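# Load six cart bottles upright into fridge, close door

## Task

Move all six bottles from the cart into the refrigerator so each one stands upright, then close the refrigerator door completely. The attempt fails if a glass bottle drops any real distance, if the door is swung open or closed violently, or if the robot tips over or is left leaning. When finished, release everything and back the robot away.

## Robot and tools

ROBOT. TidyBot++: a mobile base (0.54 m long, 0.50 m wide, 0.38 m tall) on four powered casters carrying one seven-joint arm with a two-finger gripper. The shoulder sits 0.12 m ahead of the base centre and 0.68 m above the floor. Folded (the start posture), the hand points down, reaches up to 0.08 m past the base front, and the elbow may rise to 1.15 m. Segments: upper arm 0.42 m, forearm 0.31 m, hand 0.31 m. Cameras: base_camera (fixed, 644x364) and wrist_camera (fisheye on the hand, 644x476, looking along the hand).

FRAMES. All positions are metres. Base frame: origin on the floor below the base centre, x forward, y left, z up. hand_pose is the midpoint between the finger pads in this frame; its z axis runs out along the fingers, and the fingers open and close along its y axis. Odometry frame: where the base frame was at scene start; base_odometry reports x, y and heading (rad, left positive, -3.142 to 3.142), counted from wheel turns, so slip looks like travel and drift grows over many moves. base_tilt is in degrees, forward and right positive.

move. One action plus optional cameras and blocking.
- base: an object of relative offsets from where the base is when the command starts, along its own axes. translate_m (-2 to 2 m, forward +), strafe_m (-2 to 2 m, left +), rotate_rad (-6.3 to 6.3 rad, counter-clockwise from above +).
- joints: an object of absolute targets by name, radians. joint_1_rad any angle (arm yaw; positive is clockwise from above, opposite to heading). joint_2_rad -2.249 to 2.249 (shoulder; 0 = upper arm vertical, positive leans forward). joint_3_rad any angle. joint_4_rad -2.579 to 2.579 (elbow; 0 straight, negative bends forward when joint_3 is 3.14). joint_5_rad any angle. joint_6_rad -2.099 to 2.099 (wrist; negative bends the hand forward). joint_7_rad any angle (hand roll; at 1.57 with hand down, fingers open left/right). gripper_pos 0 (open, about 85 mm gap) to 1 (closed). Unlimited joints take the short way round; send steps under half a turn.
- target: one list of seven numbers, an absolute hand pose in the base frame: [x, y, z, qw, qx, qy, qz], metres then quaternion. With target, joints may only contain gripper_pos.
- speeds: caps for this action only. translate_m/strafe_m 0.05-0.5 m/s (for a combined drive, give just one), rotate_rad 0.1-1.57 rad/s, gripper_pos 0.234-0.993 per second. Defaults are the maxima.
- cameras: list from base_camera, wrist_camera, all; [] for none. blocking: true (default) waits until everything rests; false returns in about 0.5 s while motion continues.
A move with no action just reports state and images.

wait(seconds 0-10, cameras): lets time pass, returning early once running moves settle. stop(cameras): brakes all your motions; they read "stopped" and may keep pressing. zoom_image(camera, region [x0, y0, x1, y1] in pixels, at most 504x504) enlarges part of a camera's newest image. finished_scene(scene): ends the scene irreversibly; the goal must hold without the robot.

RESULTS. The move line is "done" or the worst status. base_status, joint_status, hand_status: done, moving, off_target (rested short, may still push), not_followed, stopped, contact_stop, time_out, torque_fault, limit_stop_at_motor_heat. "joint command not followed"/"pose unreachable" mean a safety check blocked arm targets (self-collision; no check protects the base). hand_target is where the hand would be if joints reached their targets. motor_effort gives percent of maximum torque, with the last action's peak in brackets. Motor temperatures lists each arm joint; MOTOR HOT appears at 60 °C, OVER-TEMPERATURE FAULT at 75 °C (arm sinks for 30-60 s). "ARM HIT" flags a hard hit on the base or the arm itself. on_its_own lists uncommanded behaviour. A refused call, an uncommanded stop or a torque fault cancels the rest of that reply's move, wait and finished_scene calls.

PRACTICE. Hand targets usually land within about 3 cm; correct by adding (wanted - hand_pose) to the last target. To hold still, resend hand_target, not hand_pose. Loads make the arm sag; never command a held joint to its current reading. Hand-down reach tops out near 0.94 m height, close to the base. Squeezes are about 100-130 N; a target just past contact grips softly. Closing fingertips advance about 13 mm. Unreachable poses wander up to 10 s and time out.

AVOID. Dropping glass bottles; release them only resting upright. Open and close the door slowly with low speeds. The arm does not avoid obstacles and keeps pushing; a snagged raised arm while driving, or reaching far out, can tip the robot, and pulling back or backing away rights it. Blocked bases push until timeout. Don't drive the arm into things (torque fault: 10 s arm stop; limits 104.5 N m joints 1-4, 51.3 N m joints 5-7). Don't twist, yank or hard-grip on supported items. End with the gripper open and the robot backed off.

Each tool is called as name([rows], argument=value, ...), one row to a line, values as JSON.

## Session

move()

Scene clock: 0.00 s.
Motor temperatures (°C): [34 32 30 28 37 41 47]
base_odometry: x=+0.000 y=+0.000 heading=+0.000
base_tilt: forward=+0.4 right=-0.1
base_status: not commanded
joint_positions: joint_1_rad=-0.030 joint_2_rad=-0.378 joint_3_rad=+3.116 joint_4_rad=-2.522 joint_5_rad=-0.020 joint_6_rad=-0.826 joint_7_rad=+1.538 gripper_pos=+0.000
joint_status: not commanded
motor_effort: joint_1_rad=+0 joint_2_rad=+0 joint_3_rad=+0 joint_4_rad=+13 joint_5_rad=+0 joint_6_rad=+2 joint_7_rad=+0
hand_pose: x=+0.2803 y=+0.0138 z=+0.5955 quat_wxyz=(-0.007, +0.996, +0.005, +0.086) (m; base frame)
hand_target: x=+0.2803 y=+0.0138 z=+0.5955 quat_wxyz=(-0.007, +0.996, +0.005, +0.086) (m; base frame)
hand_status: not commanded
pictures: base_camera, wrist_camera

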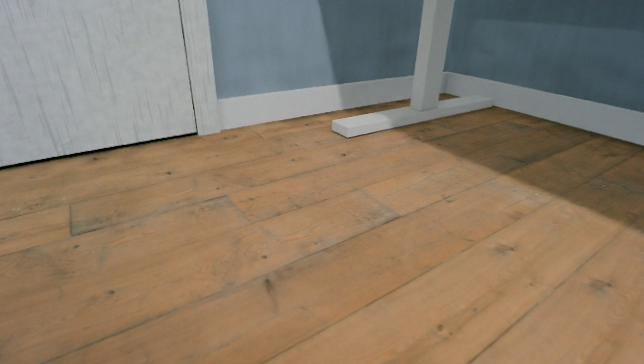

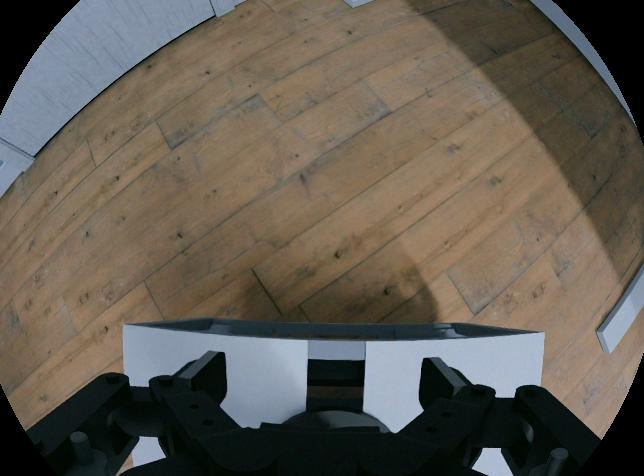

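move(joints={"joint_6_rad": 0.45})

Scene clock: 2.37 s.
Motor temperatures (°C): [34 32 30 28 37 41 47]
move: done
base_odometry: x=+0.000 y=+0.000 heading=+0.000
base_tilt: forward=+0.4 right=+0.0
base_status: not commanded
joint_positions: joint_1_rad=-0.030 joint_2_rad=-0.378 joint_3_rad=+3.116 joint_4_rad=-2.522 joint_5_rad=-0.020 joint_6_rad=+0.395 joint_7_rad=+1.538 gripper_pos=+0.000
joint_status: all done
motor_effort: joint_1_rad=+0(1) joint_2_rad=-5(6) joint_3_rad=+1(1) joint_4_rad=+18(18) joint_5_rad=+0(1) joint_6_rad=+10(10) joint_7_rad=-1(1)
hand_pose: x=+0.5333 y=+0.0230 z=+0.8470 quat_wxyz=(-0.027, +0.767, +0.002, +0.641) (m; base frame)
hand_target: x=+0.5358 y=+0.0229 z=+0.8638 quat_wxyz=(-0.028, +0.749, +0.001, +0.662) (m; base frame)
hand_status: not commanded
pictures: base_camera, wrist_camera
camera_calibration:
wrist_camera: T_world_to_cam=[[0.0780606, -0.996524, -0.029111, 0.0107913], [-0.19563, 0.0133213, -0.980587, 0.986294], [0.977566, 0.0822402, -0.19391, -0.220015], [0, 0, 0, 1]] pos_world=[0.407185, 0.0157092, 0.924799]

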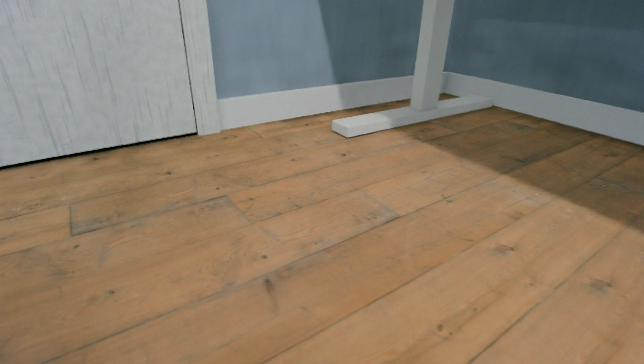

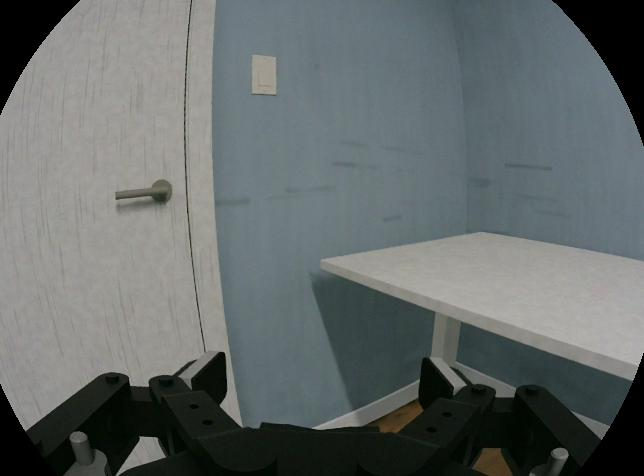

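move(base={"rotate_rad": 0.9})

move(base={"rotate_rad": 0.9})

Scene clock: 4.50 s.
Motor temperatures (°C): [34 32 30 28 37 41 47]
move: done
base_odometry: x=+0.000 y=+0.000 heading=+0.899
base_tilt: forward=+0.4 right=-0.1
base_status: done
joint_positions: joint_1_rad=-0.030 joint_2_rad=-0.378 joint_3_rad=+3.114 joint_4_rad=-2.522 joint_5_rad=-0.020 joint_6_rad=+0.395 joint_7_rad=+1.538 gripper_pos=+0.000
joint_status: not commanded
motor_effort: joint_1_rad=+0(1) joint_2_rad=-5(6) joint_3_rad=+1(2) joint_4_rad=+18(18) joint_5_rad=+0(1) joint_6_rad=+9(10) joint_7_rad=-1(1)
hand_pose: x=+0.5332 y=+0.0235 z=+0.8471 quat_wxyz=(-0.027, +0.767, +0.002, +0.641) (m; base frame)
hand_target: x=+0.5358 y=+0.0229 z=+0.8638 quat_wxyz=(-0.028, +0.749, +0.001, +0.662) (m; base frame)
hand_status: not commanded
pictures: base_camera, wrist_camera
camera_calibration:
wrist_camera: T_world_to_cam=[[0.0792157, -0.996445, -0.0286802, 0.0103581], [-0.195394, 0.0126919, -0.980643, 0.986281], [0.97752, 0.0832862, -0.193693, -0.220203], [0, 0, 0, 1]] pos_world=[0.407145, 0.0161434, 0.924834]

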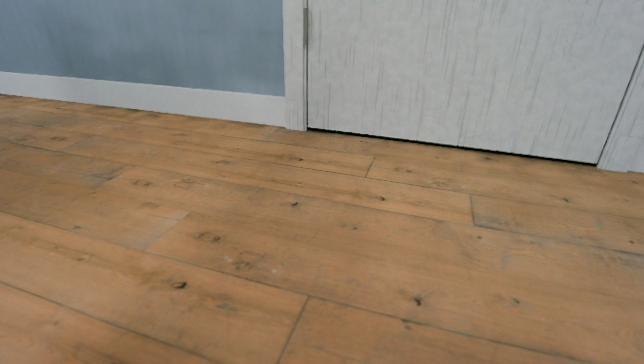

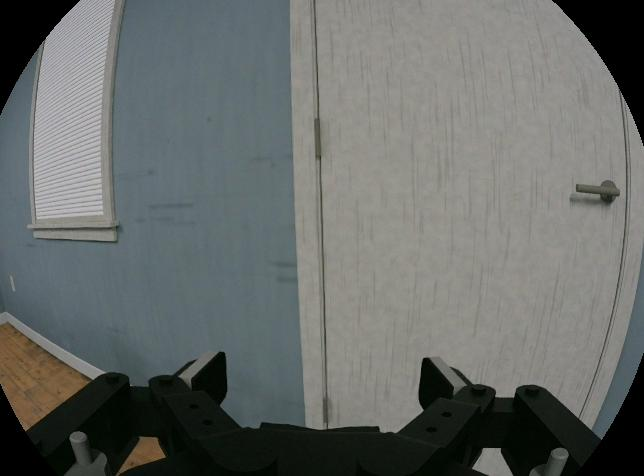

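Scene clock: 6.30 s.
Motor temperatures (°C): [34 32 30 28 37 41 47]
move: done
base_odometry: x=+0.000 y=+0.000 heading=+1.798
base_tilt: forward=+0.4 right=+0.0
base_status: done
joint_positions: joint_1_rad=-0.030 joint_2_rad=-0.378 joint_3_rad=+3.114 joint_4_rad=-2.522 joint_5_rad=-0.020 joint_6_rad=+0.395 joint_7_rad=+1.538 gripper_pos=+0.000
joint_status: not commanded
motor_effort: joint_1_rad=+0(2) joint_2_rad=-5(6) joint_3_rad=-1(2) joint_4_rad=+18(18) joint_5_rad=+0(1) joint_6_rad=+10(10) joint_7_rad=+0(1)
hand_pose: x=+0.5332 y=+0.0237 z=+0.8471 quat_wxyz=(-0.027, +0.767, +0.002, +0.641) (m; base frame)
hand_target: x=+0.5358 y=+0.0229 z=+0.8638 quat_wxyz=(-0.028, +0.749, +0.001, +0.662) (m; base frame)
hand_status: not commanded
pictures: base_camera, wrist_camera
camera_calibration:
wrist_camera: T_world_to_cam=[[0.0795696, -0.996421, -0.0285394, 0.0102202], [-0.195394, 0.0124843, -0.980645, 0.98628], [0.977492, 0.083606, -0.193701, -0.220191], [0, 0, 0, 1]] pos_world=[0.407134, 0.0162798, 0.924832]

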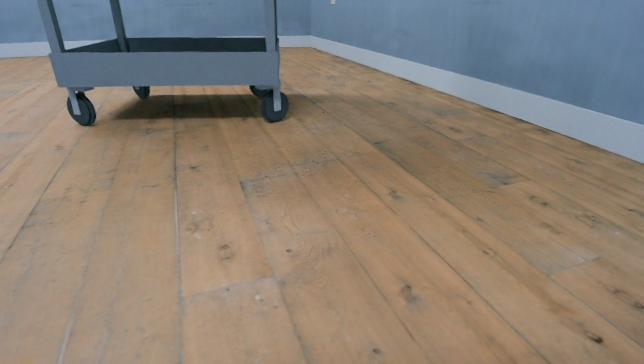

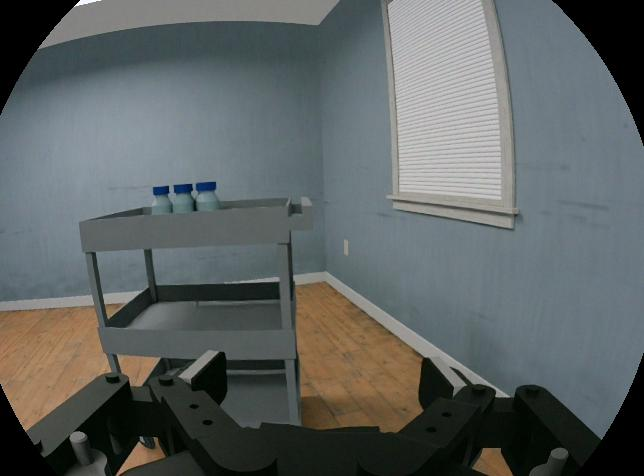

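move(base={"rotate_rad": 0.9})

move(base={"rotate_rad": 0.9})

move(base={"rotate_rad": 0.9})

Scene clock: 8.37 s.
Motor temperatures (°C): [34 32 30 29 37 41 47]
move: done
base_odometry: x=+0.000 y=+0.000 heading=+2.697
base_tilt: forward=+0.4 right=+0.0
base_status: done
joint_positions: joint_1_rad=-0.030 joint_2_rad=-0.378 joint_3_rad=+3.114 joint_4_rad=-2.522 joint_5_rad=-0.020 joint_6_rad=+0.395 joint_7_rad=+1.538 gripper_pos=+0.000
joint_status: not commanded
motor_effort: joint_1_rad=+1(2) joint_2_rad=-5(6) joint_3_rad=+1(2) joint_4_rad=+17(18) joint_5_rad=+0(1) joint_6_rad=+9(10) joint_7_rad=+0(1)
hand_pose: x=+0.5332 y=+0.0238 z=+0.8471 quat_wxyz=(-0.028, +0.767, +0.002, +0.641) (m; base frame)
hand_target: x=+0.5358 y=+0.0229 z=+0.8638 quat_wxyz=(-0.028, +0.749, +0.001, +0.662) (m; base frame)
hand_status: not commanded
pictures: base_camera, wrist_camera
camera_calibration:
wrist_camera: T_world_to_cam=[[0.0798146, -0.996404, -0.0284419, 0.0101247], [-0.195394, 0.0123406, -0.980647, 0.98628], [0.977472, 0.0838274, -0.193706, -0.220182], [0, 0, 0, 1]] pos_world=[0.407127, 0.0163743, 0.92483]

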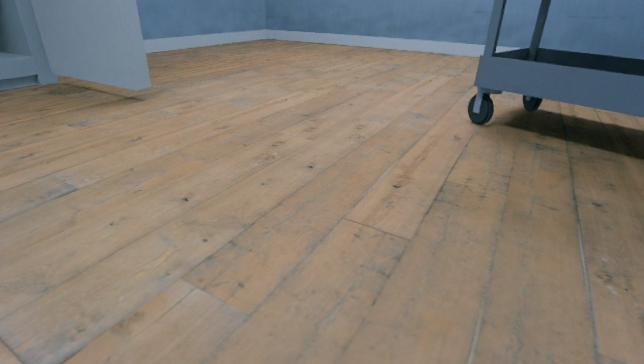

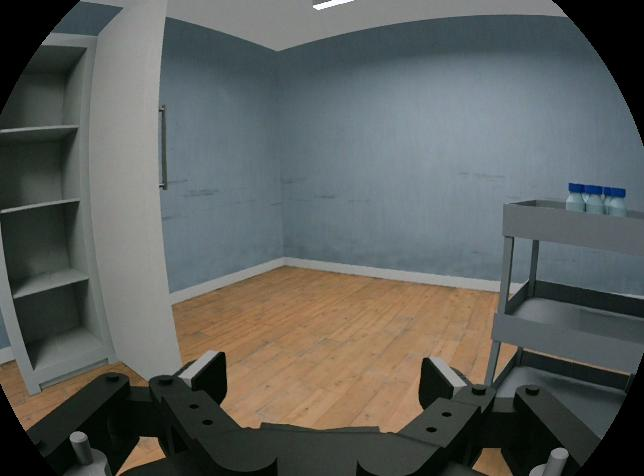

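Scene clock: 10.17 s.
Motor temperatures (°C): [34 32 30 29 37 41 47]
move: done
base_odometry: x=+0.000 y=+0.000 heading=-2.687
base_tilt: forward=+0.4 right=+0.0
base_status: done
joint_positions: joint_1_rad=-0.030 joint_2_rad=-0.378 joint_3_rad=+3.114 joint_4_rad=-2.522 joint_5_rad=-0.020 joint_6_rad=+0.395 joint_7_rad=+1.538 gripper_pos=+0.000
joint_status: not commanded
motor_effort: joint_1_rad=+0(1) joint_2_rad=-5(6) joint_3_rad=+0(2) joint_4_rad=+18(18) joint_5_rad=+0(1) joint_6_rad=+9(10) joint_7_rad=+0(1)
hand_pose: x=+0.5332 y=+0.0238 z=+0.8471 quat_wxyz=(-0.028, +0.767, +0.003, +0.641) (m; base frame)
hand_target: x=+0.5358 y=+0.0229 z=+0.8638 quat_wxyz=(-0.028, +0.749, +0.001, +0.662) (m; base frame)
hand_status: not commanded
pictures: base_camera, wrist_camera
camera_calibration:
wrist_camera: T_world_to_cam=[[0.0798976, -0.996398, -0.0284073, 0.0100906], [-0.195334, 0.0122954, -0.98066, 0.986277], [0.977477, 0.0839013, -0.193649, -0.220236], [0, 0, 0, 1]] pos_world=[0.407123, 0.0164057, 0.92484]

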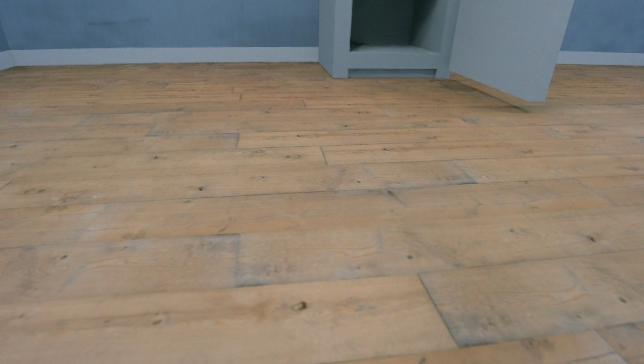

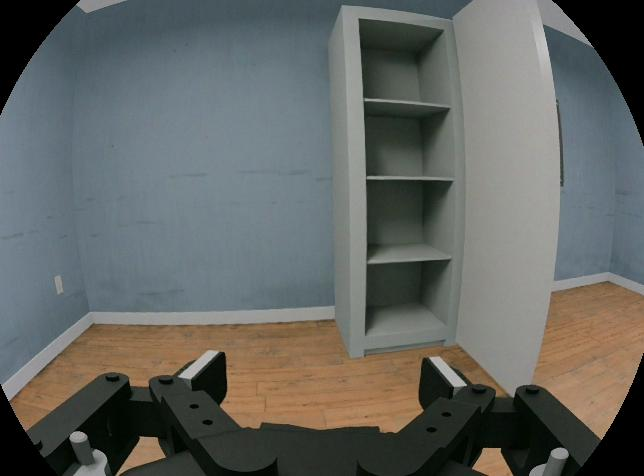

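Scene clock: 11.97 s.
Motor temperatures (°C): [34 32 30 29 37 41 47]
move: done
base_odometry: x=+0.000 y=+0.000 heading=-1.789
base_tilt: forward=+0.4 right=+0.0
base_status: done
joint_positions: joint_1_rad=-0.030 joint_2_rad=-0.378 joint_3_rad=+3.114 joint_4_rad=-2.522 joint_5_rad=-0.020 joint_6_rad=+0.395 joint_7_rad=+1.538 gripper_pos=+0.000
joint_status: not commanded
motor_effort: joint_1_rad=+0(1) joint_2_rad=-5(6) joint_3_rad=+1(2) joint_4_rad=+18(18) joint_5_rad=+0(1) joint_6_rad=+9(10) joint_7_rad=+0(1)
hand_pose: x=+0.5332 y=+0.0239 z=+0.8471 quat_wxyz=(-0.028, +0.767, +0.003, +0.641) (m; base frame)
hand_target: x=+0.5358 y=+0.0229 z=+0.8638 quat_wxyz=(-0.028, +0.749, +0.001, +0.662) (m; base frame)
hand_status: not commanded
pictures: base_camera, wrist_camera
camera_calibration:
wrist_camera: T_world_to_cam=[[0.0799521, -0.996394, -0.0283857, 0.0100694], [-0.195334, 0.0122635, -0.98066, 0.986277], [0.977472, 0.0839505, -0.19365, -0.220234], [0, 0, 0, 1]] pos_world=[0.407121, 0.0164266, 0.92484]

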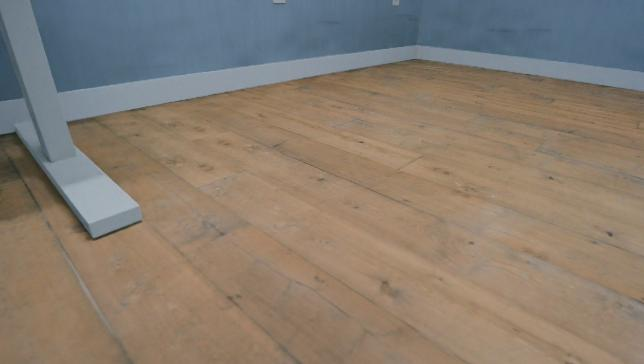

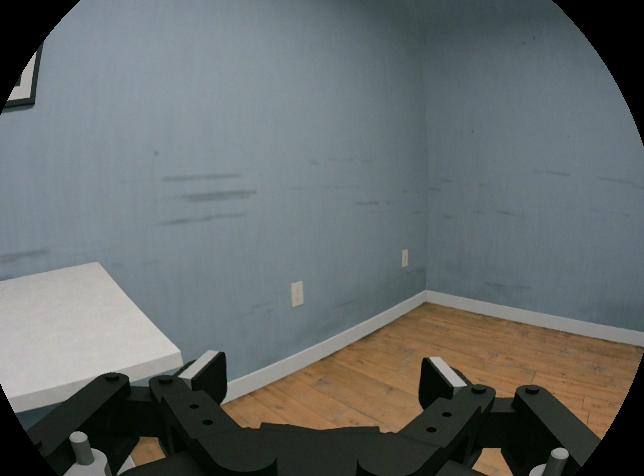

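move(base={"rotate_rad": -2.4}, cameras=["wrist_camera"])

zoom_image(camera="wrist_camera", region=[250, 100, 450, 250])

Scene clock: 18.63 s.
Motor temperatures (°C): [34 32 30 29 37 41 47]
move: done
base_odometry: x=+0.000 y=+0.000 heading=+2.096
base_tilt: forward=+0.4 right=+0.0
base_status: done
joint_positions: joint_1_rad=-0.030 joint_2_rad=-0.378 joint_3_rad=+3.114 joint_4_rad=-2.522 joint_5_rad=-0.020 joint_6_rad=+0.395 joint_7_rad=+1.538 gripper_pos=+0.000
joint_status: not commanded
motor_effort: joint_1_rad=+1(2) joint_2_rad=-5(6) joint_3_rad=+0(2) joint_4_rad=+18(18) joint_5_rad=+0(1) joint_6_rad=+9(10) joint_7_rad=+0(1)
hand_pose: x=+0.5332 y=+0.0238 z=+0.8471 quat_wxyz=(-0.028, +0.767, +0.002, +0.641) (m; base frame)
hand_target: x=+0.5358 y=+0.0229 z=+0.8638 quat_wxyz=(-0.028, +0.749, +0.001, +0.662) (m; base frame)
hand_status: not commanded
pictures: wrist_camera
camera_calibration:
wrist_camera: T_world_to_cam=[[0.0798759, -0.996399, -0.0284377, 0.0101133], [-0.195275, 0.0123346, -0.980671, 0.986274], [0.97749, 0.0838851, -0.193587, -0.220295], [0, 0, 0, 1]] pos_world=[0.407123, 0.016391, 0.924852]

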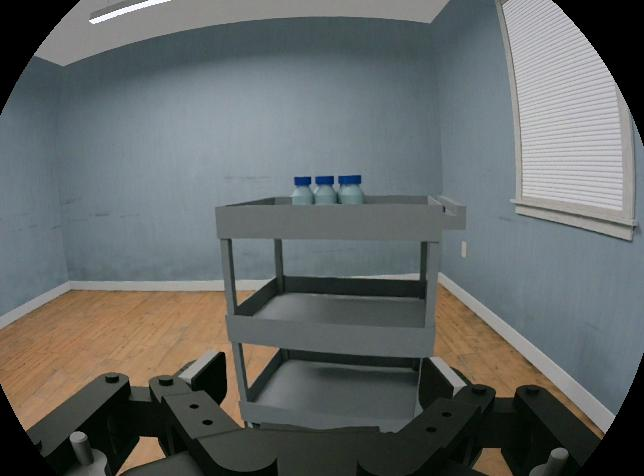

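Scaled by 2.520.

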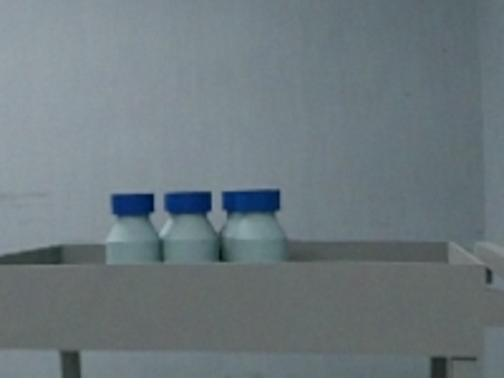

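move(base={"rotate_rad": -0.178, "translate_m": 0.45, "strafe_m": 0.42}, cameras=["wrist_camera", "base_camera"])

zoom_image(camera="wrist_camera", region=[180, 100, 480, 300])

Scene clock: 21.67 s.
Motor temperatures (°C): [34 32 30 29 37 41 47]
move: done
base_odometry: x=-0.589 y=+0.179 heading=+1.917
base_tilt: forward=+0.4 right=-0.1
base_status: done
joint_positions: joint_1_rad=-0.030 joint_2_rad=-0.379 joint_3_rad=+3.117 joint_4_rad=-2.522 joint_5_rad=-0.020 joint_6_rad=+0.396 joint_7_rad=+1.538 gripper_pos=+0.000
joint_status: not commanded
motor_effort: joint_1_rad=+1(1) joint_2_rad=-5(6) joint_3_rad=+0(2) joint_4_rad=+18(19) joint_5_rad=+0(1) joint_6_rad=+9(10) joint_7_rad=+0(1)
hand_pose: x=+0.5332 y=+0.0225 z=+0.8477 quat_wxyz=(-0.027, +0.767, +0.001, +0.642) (m; base frame)
hand_target: x=+0.5358 y=+0.0229 z=+0.8638 quat_wxyz=(-0.028, +0.749, +0.001, +0.662) (m; base frame)
hand_status: not commanded
pictures: base_camera, wrist_camera
camera_calibration:
wrist_camera: T_world_to_cam=[[0.0771959, -0.996581, -0.0294383, 0.0111047], [-0.193571, 0.0139835, -0.980987, 0.986251], [0.978044, 0.0814266, -0.19183, -0.221789], [0, 0, 0, 1]] pos_world=[0.406972, 0.015335, 0.92528]

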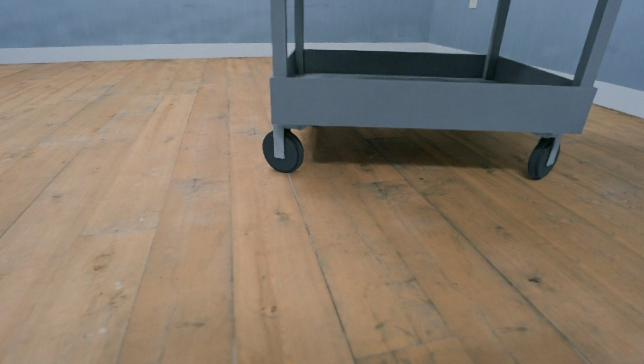

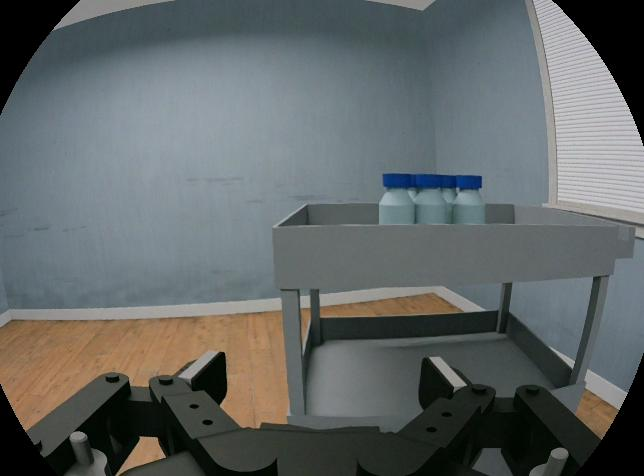

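Scaled by 1.680.

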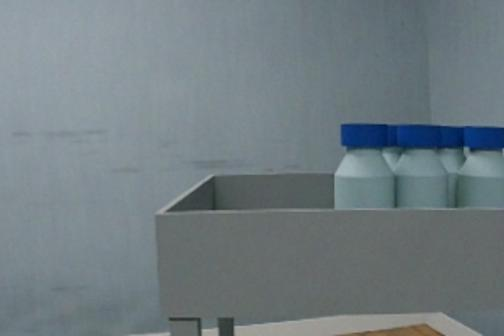

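move(base={"translate_m": 0.2, "strafe_m": -0.16}, joints={"joint_1_rad": 0.0, "joint_2_rad": 0.0, "joint_3_rad": 3.1416, "joint_4_rad": -1.2, "joint_5_rad": 0.0, "joint_6_rad": -1.1, "joint_7_rad": 1.57}, cameras=["wrist_camera", "base_camera"])

zoom_image(camera="wrist_camera", region=[200, 100, 450, 300])

Scene clock: 26.73 s.
Motor temperatures (°C): [34 32 30 29 37 41 47]
move: done
base_odometry: x=-0.507 y=+0.422 heading=+1.918
base_tilt: forward=+0.4 right=+0.0
base_status: done
joint_positions: joint_1_rad=-0.018 joint_2_rad=-0.024 joint_3_rad=+3.130 joint_4_rad=-1.243 joint_5_rad=-0.020 joint_6_rad=-1.045 joint_7_rad=+1.538 gripper_pos=+0.000
joint_status: all done
motor_effort: joint_1_rad=+0(1) joint_2_rad=-17(17) joint_3_rad=+0(2) joint_4_rad=+18(20) joint_5_rad=+0(1) joint_6_rad=+8(10) joint_7_rad=+0(1)
hand_pose: x=+0.6429 y=+0.0222 z=+1.0116 quat_wxyz=(-0.023, +0.905, -0.003, +0.424) (m; base frame)
hand_target: x=+0.6441 y=+0.0013 z=+1.0091 quat_wxyz=(+0.000, +0.913, +0.000, +0.408) (m; base frame)
hand_status: not commanded
pictures: base_camera, wrist_camera
camera_calibration:
wrist_camera: T_world_to_cam=[[0.0556787, -0.99695, -0.0546926, 0.046569], [-0.653426, 0.00503431, -0.756974, 1.23749], [0.75494, 0.0778849, -0.651153, 0.310546], [0, 0, 0, 1]] pos_world=[0.571569, 0.0160102, 1.1415]

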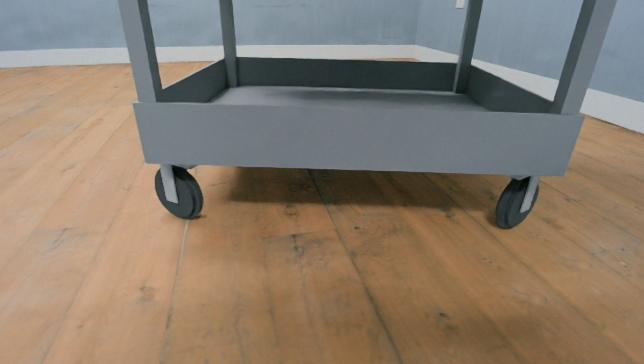

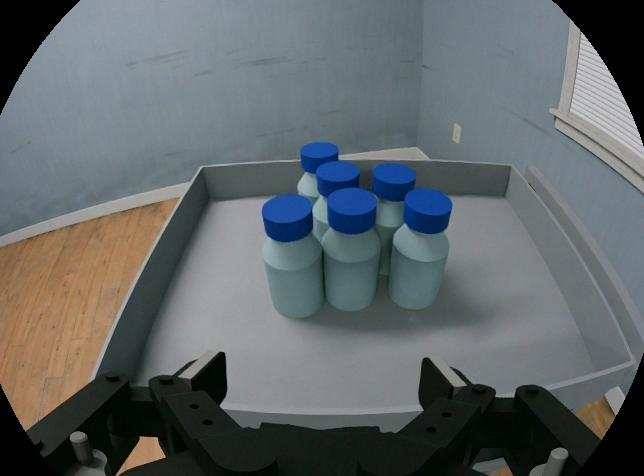

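Scaled by 2.016.

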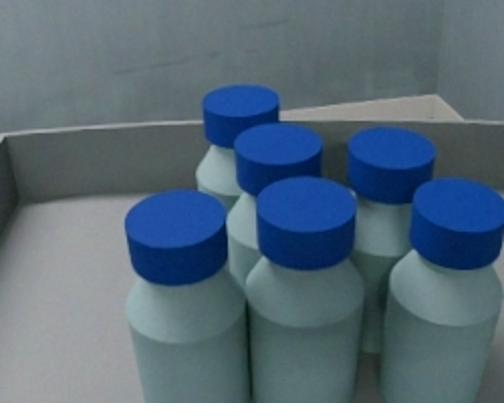

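move(base={"translate_m": 0.259, "strafe_m": 0.713, "rotate_rad": -0.8}, joints={"joint_1_rad": 0.02, "joint_2_rad": 0.0635, "joint_3_rad": 3.1516, "joint_4_rad": -1.326, "joint_5_rad": 0.02, "joint_6_rad": -0.704, "joint_7_rad": 1.6}, cameras=["wrist_camera", "base_camera"])

zoom_image(camera="wrist_camera", region=[200, 100, 450, 300])

Scene clock: 40.10 s.
Motor temperatures (°C): [34 32 30 29 37 41 47]
move: done
base_odometry: x=-1.265 y=+0.423 heading=+1.117
base_tilt: forward=+0.4 right=+0.0
base_status: done
joint_positions: joint_1_rad=+0.018 joint_2_rad=+0.060 joint_3_rad=+3.150 joint_4_rad=-1.304 joint_5_rad=-0.019 joint_6_rad=-0.756 joint_7_rad=+1.550 gripper_pos=+0.000
joint_status: all done
motor_effort: joint_1_rad=+1(2) joint_2_rad=-20(25) joint_3_rad=+0(3) joint_4_rad=+19(21) joint_5_rad=+1(1) joint_6_rad=+8(9) joint_7_rad=+0(1)
hand_pose: x=+0.7175 y=-0.0101 z=+1.0037 quat_wxyz=(-0.007, +0.872, -0.023, +0.489) (m; base frame)
hand_target: x=+0.7244 y=-0.0206 z=+1.0030 quat_wxyz=(+0.024, +0.866, +0.003, +0.500) (m; base frame)
hand_status: not commanded
pictures: base_camera, wrist_camera
camera_calibration:
wrist_camera: T_world_to_cam=[[0.00883958, -0.999139, -0.0405259, 0.0291183], [-0.536821, 0.0294507, -0.843182, 1.2835], [0.84365, 0.0292085, -0.536099, 0.0720367], [0, 0, 0, 1]] pos_world=[0.627977, -0.0108107, 1.12202]

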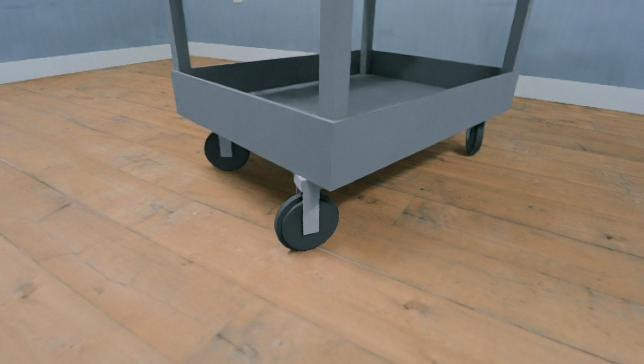

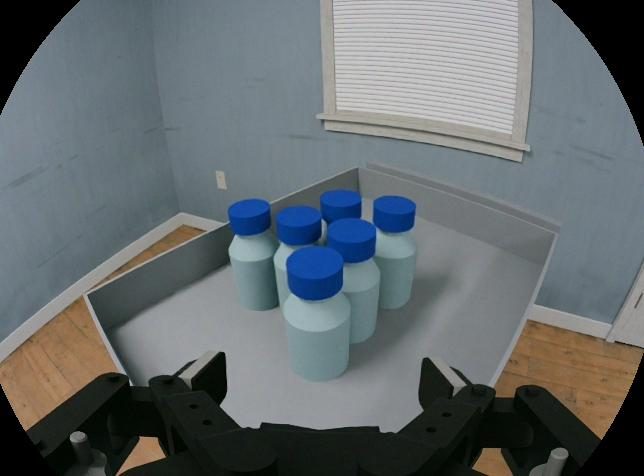

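Scaled by 2.016.

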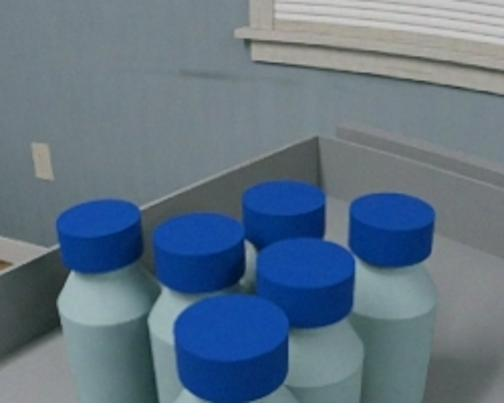

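move(joints={"joint_1_rad": 0.02, "joint_2_rad": 0.055, "joint_3_rad": 3.1516, "joint_4_rad": -1.60, "joint_5_rad": 0.03, "joint_6_rad": -0.42, "joint_7_rad": 1.6}, cameras=["wrist_camera"])

zoom_image(camera="wrist_camera", region=[180, 180, 480, 420])

Scene clock: 44.40 s.
Motor temperatures (°C): [34 32 30 29 37 41 47]
move: done
base_odometry: x=-1.265 y=+0.423 heading=+1.117
base_tilt: forward=+0.4 right=+0.0
base_status: not commanded
joint_positions: joint_1_rad=+0.018 joint_2_rad=+0.060 joint_3_rad=+3.150 joint_4_rad=-1.574 joint_5_rad=-0.016 joint_6_rad=-0.478 joint_7_rad=+1.550 gripper_pos=+0.000
joint_status: all done
motor_effort: joint_1_rad=+0(1) joint_2_rad=-21(23) joint_3_rad=+0(1) joint_4_rad=+20(21) joint_5_rad=+0(1) joint_6_rad=+8(10) joint_7_rad=+0(1)
hand_pose: x=+0.7248 y=-0.0122 z=+0.9215 quat_wxyz=(-0.005, +0.870, -0.024, +0.492) (m; base frame)
hand_target: x=+0.7277 y=-0.0206 z=+0.9252 quat_wxyz=(+0.027, +0.861, +0.008, +0.508) (m; base frame)
hand_status: not commanded
pictures: wrist_camera
camera_calibration:
wrist_camera: T_world_to_cam=[[0.00414441, -0.9993, -0.0371763, 0.0239686], [-0.529826, 0.0293353, -0.847599, 1.21713], [0.848096, 0.0232098, -0.529334, 0.0122809], [0, 0, 0, 1]] pos_world=[0.634353, -0.0120381, 1.03903]

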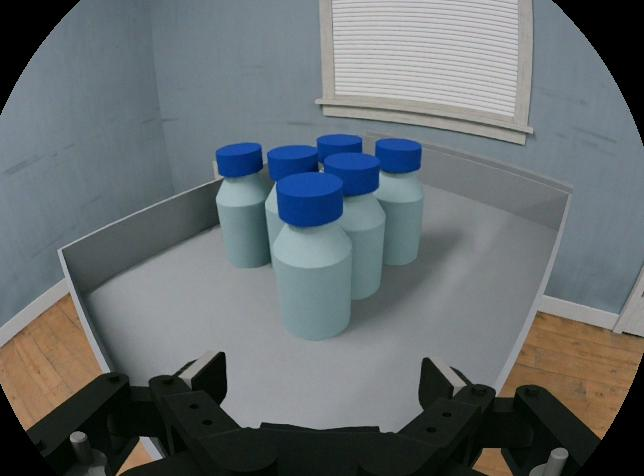

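Scaled by 1.680.

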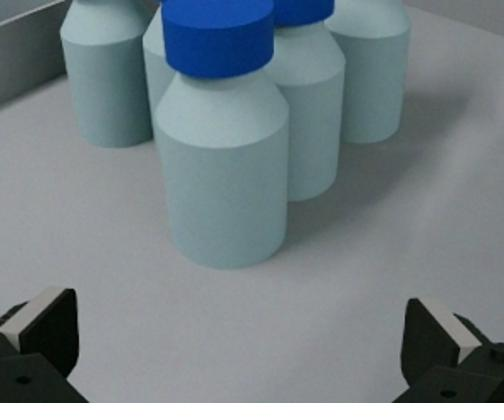

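move(base={"translate_m": 0.158, "strafe_m": 0.010}, speeds={"translate_m": 0.15}, cameras=["wrist_camera"])

zoom_image(camera="wrist_camera", region=[180, 200, 480, 440])

Scene clock: 46.97 s.
Motor temperatures (°C): [34 32 30 29 37 41 47]
move: done
base_odometry: x=-1.205 y=+0.570 heading=+1.118
base_tilt: forward=+0.4 right=+0.0
base_status: done
joint_positions: joint_1_rad=+0.018 joint_2_rad=+0.055 joint_3_rad=+3.150 joint_4_rad=-1.575 joint_5_rad=-0.015 joint_6_rad=-0.474 joint_7_rad=+1.550 gripper_pos=+0.000
joint_status: not commanded
motor_effort: joint_1_rad=+1(1) joint_2_rad=-21(24) joint_3_rad=+0(2) joint_4_rad=+20(21) joint_5_rad=+0(1) joint_6_rad=+8(9) joint_7_rad=+0(1)
hand_pose: x=+0.7241 y=-0.0123 z=+0.9253 quat_wxyz=(-0.005, +0.868, -0.024, +0.496) (m; base frame)
hand_target: x=+0.7277 y=-0.0206 z=+0.9252 quat_wxyz=(+0.027, +0.861, +0.008, +0.508) (m; base frame)
hand_status: not commanded
pictures: wrist_camera
camera_calibration:
wrist_camera: T_world_to_cam=[[0.00432464, -0.999315, -0.0367654, 0.0235165], [-0.522489, 0.02909, -0.85215, 1.21891], [0.852635, 0.0228947, -0.522005, 0.0048502], [0, 0, 0, 1]] pos_world=[0.63263, -0.0120688, 1.04209]

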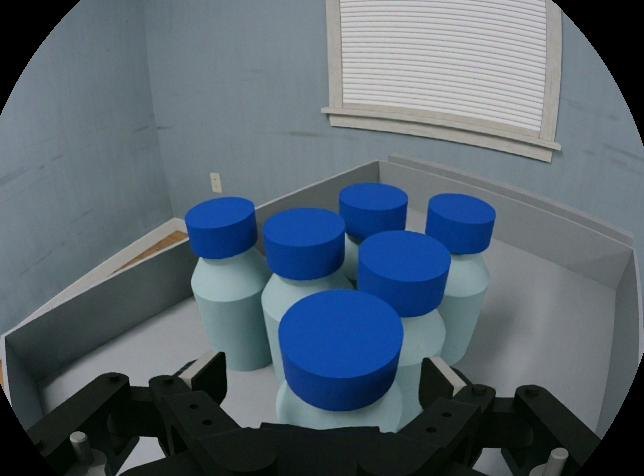

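Scaled by 1.680.

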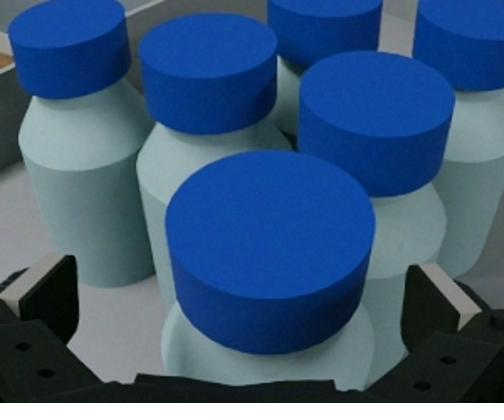

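move(base={"translate_m": 0.007, "strafe_m": -0.006}, speeds={"translate_m": 0.1}, cameras=["wrist_camera"])

zoom_image(camera="wrist_camera", region=[180, 200, 480, 440])

Scene clock: 48.43 s.
Motor temperatures (°C): [34 32 30 29 37 41 47]
move: done
base_odometry: x=-1.197 y=+0.573 heading=+1.118
base_tilt: forward=+0.4 right=+0.0
base_status: done
joint_positions: joint_1_rad=+0.018 joint_2_rad=+0.055 joint_3_rad=+3.151 joint_4_rad=-1.575 joint_5_rad=-0.015 joint_6_rad=-0.473 joint_7_rad=+1.550 gripper_pos=+0.000
joint_status: not commanded
motor_effort: joint_1_rad=+1(2) joint_2_rad=-20(24) joint_3_rad=+0(2) joint_4_rad=+20(20) joint_5_rad=+0(1) joint_6_rad=+8(9) joint_7_rad=+0(1)
hand_pose: x=+0.7241 y=-0.0128 z=+0.9258 quat_wxyz=(-0.004, +0.868, -0.025, +0.497) (m; base frame)
hand_target: x=+0.7277 y=-0.0206 z=+0.9252 quat_wxyz=(+0.027, +0.861, +0.008, +0.508) (m; base frame)
hand_status: not commanded
pictures: wrist_camera
camera_calibration:
wrist_camera: T_world_to_cam=[[0.00365416, -0.999339, -0.0361557, 0.0229351], [-0.521481, 0.0289461, -0.852772, 1.21915], [0.853255, 0.0219707, -0.521031, 0.00372895], [0, 0, 0, 1]] pos_world=[0.632498, -0.0124516, 1.04243]

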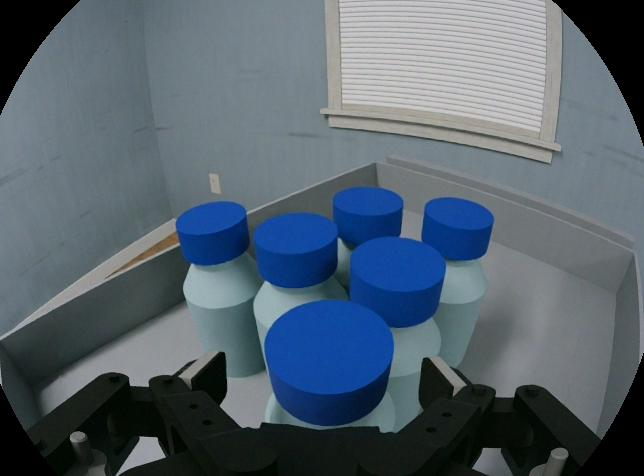

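Scaled by 1.680.

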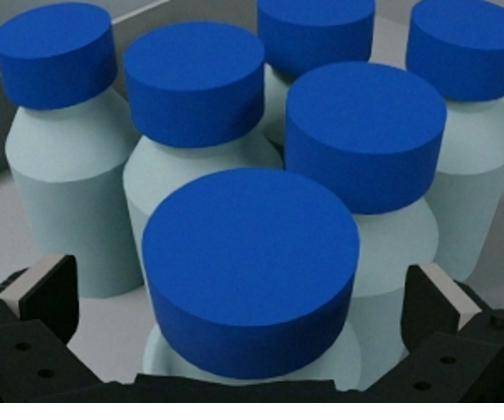

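move(joints={"gripper_pos": 0.36}, speeds={"gripper_pos": 0.234}, cameras=["wrist_camera"])

zoom_image(camera="wrist_camera", region=[180, 200, 480, 440])

Scene clock: 51.93 s.
Motor temperatures (°C): [34 32 30 29 37 41 47]
move: done
base_odometry: x=-1.197 y=+0.573 heading=+1.118
base_tilt: forward=+0.4 right=+0.0
base_status: not commanded
joint_positions: joint_1_rad=+0.018 joint_2_rad=+0.055 joint_3_rad=+3.152 joint_4_rad=-1.575 joint_5_rad=-0.014 joint_6_rad=-0.473 joint_7_rad=+1.550 gripper_pos=+0.359
joint_status: all done
motor_effort: joint_1_rad=+1(2) joint_2_rad=-21(22) joint_3_rad=+0(2) joint_4_rad=+20(20) joint_5_rad=+0(1) joint_6_rad=+8(9) joint_7_rad=+0(1)
hand_pose: x=+0.7241 y=-0.0138 z=+0.9258 quat_wxyz=(-0.004, +0.868, -0.025, +0.497) (m; base frame)
hand_target: x=+0.7277 y=-0.0206 z=+0.9252 quat_wxyz=(+0.027, +0.861, +0.008, +0.508) (m; base frame)
hand_status: not commanded
pictures: wrist_camera
camera_calibration:
wrist_camera: T_world_to_cam=[[0.00226539, -0.999374, -0.0352944, 0.0221769], [-0.521329, 0.0289384, -0.852865, 1.21919], [0.853352, 0.0203321, -0.520938, 0.00357304], [0, 0, 0, 1]] pos_world=[0.632499, -0.013191, 1.04245]

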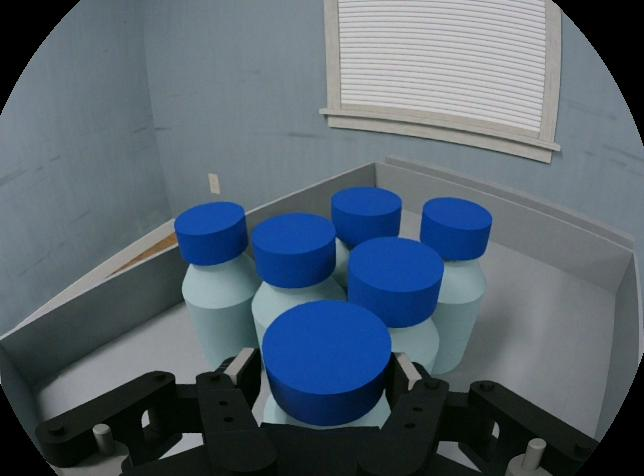

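Scaled by 1.680.

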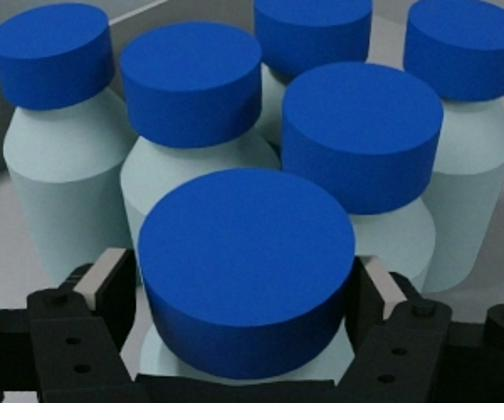

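move(joints={"gripper_pos": 0.385}, speeds={"gripper_pos": 0.234}, cameras=[])

move(joints={"gripper_pos": 0.4}, speeds={"gripper_pos": 0.234}, cameras=[])

Scene clock: 52.87 s.
Motor temperatures (°C): [34 32 30 29 37 41 47]
move: done
base_odometry: x=-1.197 y=+0.573 heading=+1.118
base_tilt: forward=+0.4 right=+0.0
base_status: not commanded
joint_positions: joint_1_rad=+0.019 joint_2_rad=+0.055 joint_3_rad=+3.153 joint_4_rad=-1.575 joint_5_rad=-0.014 joint_6_rad=-0.472 joint_7_rad=+1.550 gripper_pos=+0.383
joint_status: all done
motor_effort: joint_1_rad=-1(1) joint_2_rad=-21(21) joint_3_rad=-1(2) joint_4_rad=+20(20) joint_5_rad=+0(1) joint_6_rad=+9(9) joint_7_rad=+0(0)
hand_pose: x=+0.7241 y=-0.0147 z=+0.9258 quat_wxyz=(-0.003, +0.868, -0.025, +0.497) (m; base frame)
hand_target: x=+0.7277 y=-0.0206 z=+0.9252 quat_wxyz=(+0.027, +0.861, +0.008, +0.508) (m; base frame)
hand_status: not commanded
pictures: none
No camera images: "cameras" was empty.

Scene clock: 53.20 s.
Motor temperatures (°C): [34 32 30 29 37 41 47]
move: done
base_odometry: x=-1.197 y=+0.573 heading=+1.118
base_tilt: forward=+0.4 right=+0.0
base_status: not commanded
joint_positions: joint_1_rad=+0.019 joint_2_rad=+0.055 joint_3_rad=+3.153 joint_4_rad=-1.575 joint_5_rad=-0.014 joint_6_rad=-0.472 joint_7_rad=+1.550 gripper_pos=+0.397
joint_status: all done
motor_effort: joint_1_rad=-1(1) joint_2_rad=-20(20) joint_3_rad=-1(2) joint_4_rad=+20(20) joint_5_rad=+0(1) joint_6_rad=+8(9) joint_7_rad=+0(0)
hand_pose: x=+0.7242 y=-0.0150 z=+0.9259 quat_wxyz=(-0.003, +0.867, -0.026, +0.497) (m; base frame)
hand_target: x=+0.7277 y=-0.0206 z=+0.9252 quat_wxyz=(+0.027, +0.861, +0.008, +0.508) (m; base frame)
hand_status: not commanded
pictures: none
No camera images: "cameras" was empty.

move(joints={"gripper_pos": 0.415}, speeds={"gripper_pos": 0.234}, cameras=[])

move(joints={"gripper_pos": 0.43}, speeds={"gripper_pos": 0.234})

zoom_image(camera="wrist_camera", region=[180, 200, 480, 440])

Scene clock: 53.87 s.
Motor temperatures (°C): [34 32 30 29 37 41 47]
move: done
base_odometry: x=-1.197 y=+0.573 heading=+1.118
base_tilt: forward=+0.4 right=+0.0
base_status: not commanded
joint_positions: joint_1_rad=+0.019 joint_2_rad=+0.054 joint_3_rad=+3.153 joint_4_rad=-1.575 joint_5_rad=-0.014 joint_6_rad=-0.472 joint_7_rad=+1.551 gripper_pos=+0.406
joint_status: all done
motor_effort: joint_1_rad=-1(1) joint_2_rad=-19(20) joint_3_rad=-1(2) joint_4_rad=+20(20) joint_5_rad=-1(1) joint_6_rad=+8(9) joint_7_rad=+0(1)
hand_pose: x=+0.7242 y=-0.0150 z=+0.9260 quat_wxyz=(-0.003, +0.867, -0.025, +0.497) (m; base frame)
hand_target: x=+0.7277 y=-0.0206 z=+0.9252 quat_wxyz=(+0.027, +0.861, +0.008, +0.508) (m; base frame)
hand_status: not commanded
pictures: none
No camera images: "cameras" was empty.

Scene clock: 54.20 s.
Motor temperatures (°C): [34 32 30 29 37 41 47]
move: done
base_odometry: x=-1.197 y=+0.573 heading=+1.118
base_tilt: forward=+0.4 right=+0.0
base_status: not commanded
joint_positions: joint_1_rad=+0.019 joint_2_rad=+0.054 joint_3_rad=+3.153 joint_4_rad=-1.575 joint_5_rad=-0.014 joint_6_rad=-0.472 joint_7_rad=+1.551 gripper_pos=+0.418
joint_status: all done
motor_effort: joint_1_rad=-1(1) joint_2_rad=-19(19) joint_3_rad=-1(2) joint_4_rad=+19(20) joint_5_rad=-1(1) joint_6_rad=+9(9) joint_7_rad=-1(1)
hand_pose: x=+0.7241 y=-0.0150 z=+0.9261 quat_wxyz=(-0.003, +0.867, -0.025, +0.497) (m; base frame)
hand_target: x=+0.7277 y=-0.0206 z=+0.9252 quat_wxyz=(+0.027, +0.861, +0.008, +0.508) (m; base frame)
hand_status: not commanded
pictures: base_camera, wrist_camera
camera_calibration:
wrist_camera: T_world_to_cam=[[0.000745583, -0.999417, -0.0341321, 0.0209951], [-0.52051, 0.0287561, -0.853371, 1.21938], [0.853855, 0.0184024, -0.520185, 0.00266177], [0, 0, 0, 1]] pos_world=[0.632411, -0.0141307, 1.04268]

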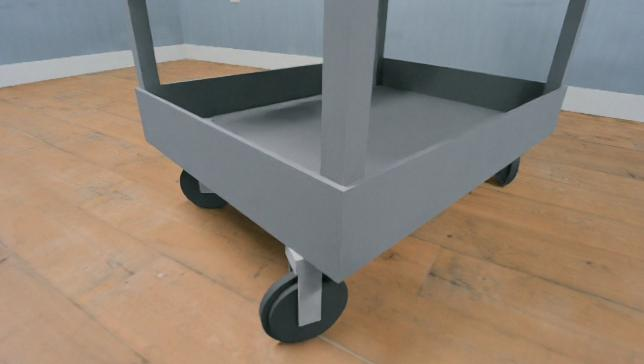

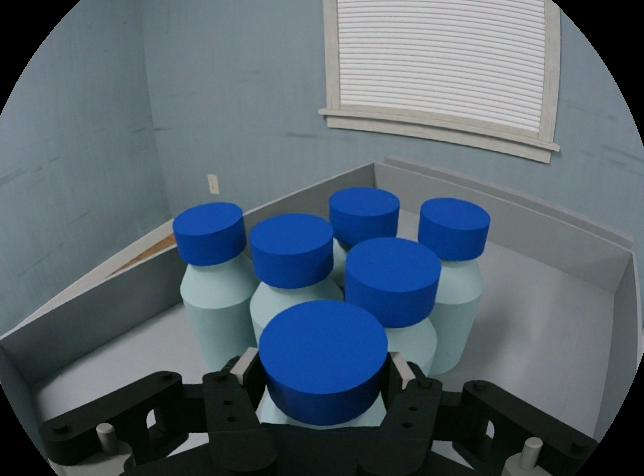

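Scaled by 1.680.

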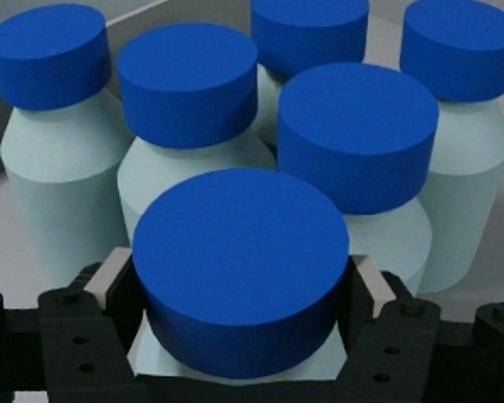

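move(joints={"gripper_pos": 0.46}, speeds={"gripper_pos": 0.234}, cameras=[])

Scene clock: 54.87 s.
Motor temperatures (°C): [34 32 30 29 37 41 47]
move: off_target
base_odometry: x=-1.197 y=+0.573 heading=+1.118
base_tilt: forward=+0.4 right=+0.0
base_status: not commanded
joint_positions: joint_1_rad=+0.019 joint_2_rad=+0.054 joint_3_rad=+3.153 joint_4_rad=-1.575 joint_5_rad=-0.014 joint_6_rad=-0.472 joint_7_rad=+1.551 gripper_pos=+0.423
joint_status: gripper_pos off_target (ended at +0.423, target +0.460)
motor_effort: joint_1_rad=-1(1) joint_2_rad=-19(19) joint_3_rad=-1(2) joint_4_rad=+19(20) joint_5_rad=-1(1) joint_6_rad=+8(9) joint_7_rad=-1(1)
hand_pose: x=+0.7241 y=-0.0150 z=+0.9262 quat_wxyz=(-0.003, +0.867, -0.025, +0.497) (m; base frame)
hand_target: x=+0.7277 y=-0.0206 z=+0.9252 quat_wxyz=(+0.027, +0.861, +0.008, +0.508) (m; base frame)
hand_status: not commanded
pictures: none
No camera images: "cameras" was empty.

move(joints={"joint_2_rad": 0.04, "joint_4_rad": -1.43, "joint_6_rad": -0.63})

Scene clock: 56.73 s.
Motor temperatures (°C): [34 32 30 29 37 41 47]
move: off_target
base_odometry: x=-1.197 y=+0.573 heading=+1.118
base_tilt: forward=+0.4 right=+0.0
base_status: not commanded
joint_positions: joint_1_rad=+0.019 joint_2_rad=+0.057 joint_3_rad=+3.153 joint_4_rad=-1.505 joint_5_rad=-0.014 joint_6_rad=-0.602 joint_7_rad=+1.551 gripper_pos=+0.423
joint_status: joint_4_rad off_target (ended at -1.505, target -1.430); the others done
motor_effort: joint_1_rad=+0(1) joint_2_rad=-25(26) joint_3_rad=-1(2) joint_4_rad=+24(24) joint_5_rad=+0(1) joint_6_rad=+11(13) joint_7_rad=-1(1)
hand_pose: x=+0.7154 y=-0.0142 z=+0.9303 quat_wxyz=(-0.003, +0.883, -0.025, +0.469) (m; base frame)
hand_target: x=+0.7170 y=-0.0220 z=+0.9768 quat_wxyz=(+0.029, +0.867, +0.006, +0.497) (m; base frame)
hand_status: not commanded
pictures: base_camera, wrist_camera
camera_calibration:
wrist_camera: T_world_to_cam=[[0.000371193, -0.999353, -0.035954, 0.0238744], [-0.573728, 0.0292352, -0.818524, 1.22404], [0.819046, 0.0209317, -0.573347, 0.086638], [0, 0, 0, 1]] pos_world=[0.6313, -0.0137396, 1.05244]

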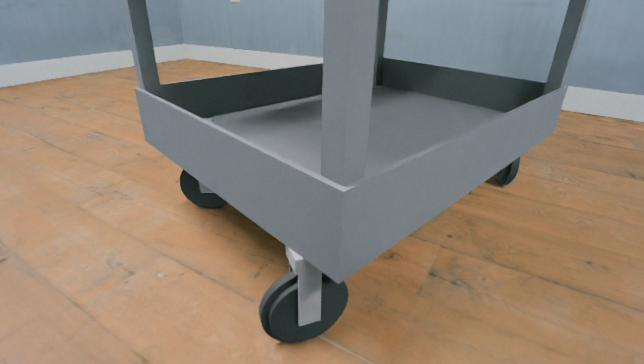

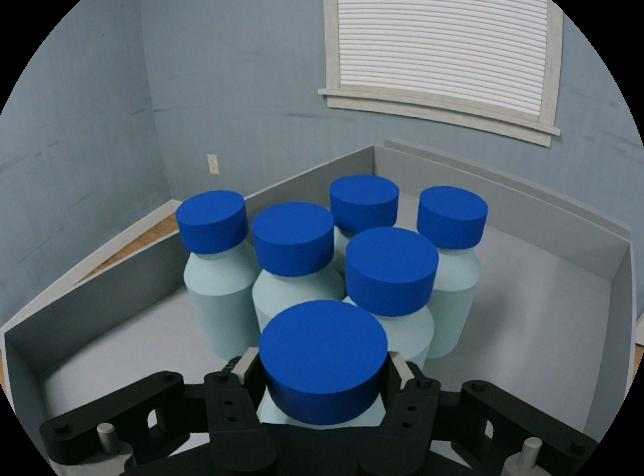

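move(joints={"joint_2_rad": 0.07, "joint_4_rad": -1.12, "joint_6_rad": -0.84})

zoom_image(camera="wrist_camera", region=[180, 200, 480, 440])

Scene clock: 58.87 s.
Motor temperatures (°C): [34 32 30 29 37 41 47]
move: off_target
base_odometry: x=-1.197 y=+0.573 heading=+1.118
base_tilt: forward=+0.4 right=+0.0
base_status: not commanded
joint_positions: joint_1_rad=+0.019 joint_2_rad=+0.071 joint_3_rad=+3.153 joint_4_rad=-1.191 joint_5_rad=-0.014 joint_6_rad=-0.808 joint_7_rad=+1.551 gripper_pos=+0.423
joint_status: joint_4_rad off_target (ended at -1.191, target -1.120); the others done
motor_effort: joint_1_rad=+1(1) joint_2_rad=-26(28) joint_3_rad=-1(1) joint_4_rad=+23(26) joint_5_rad=+0(0) joint_6_rad=+12(13) joint_7_rad=+0(1)
hand_pose: x=+0.7217 y=-0.0136 z=+1.0478 quat_wxyz=(-0.004, +0.860, -0.023, +0.510) (m; base frame)
hand_target: x=+0.7190 y=-0.0233 z=+1.0805 quat_wxyz=(+0.031, +0.849, +0.002, +0.527) (m; base frame)
hand_status: not commanded
pictures: base_camera, wrist_camera
camera_calibration:
wrist_camera: T_world_to_cam=[[0.00642097, -0.999462, -0.032166, 0.0203747], [-0.49406, 0.0247956, -0.869074, 1.31923], [0.869404, 0.0214722, -0.493635, 0.0290373], [0, 0, 0, 1]] pos_world=[0.626401, -0.0129708, 1.16149]

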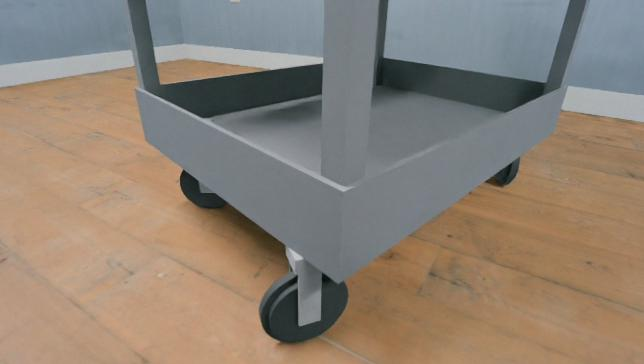

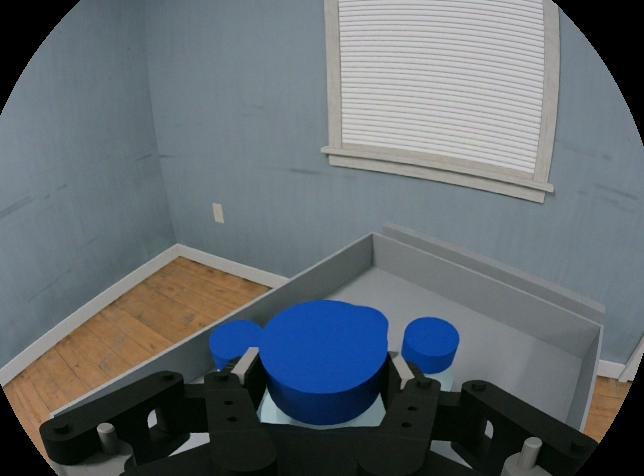

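Scaled by 1.680.

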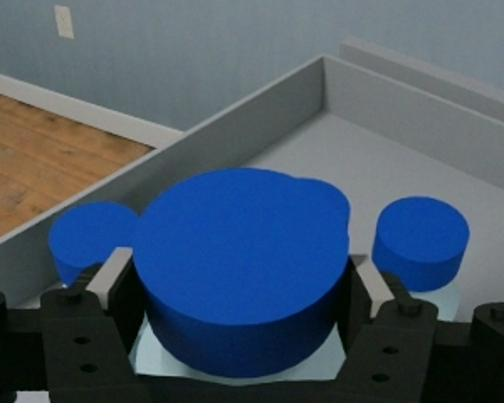

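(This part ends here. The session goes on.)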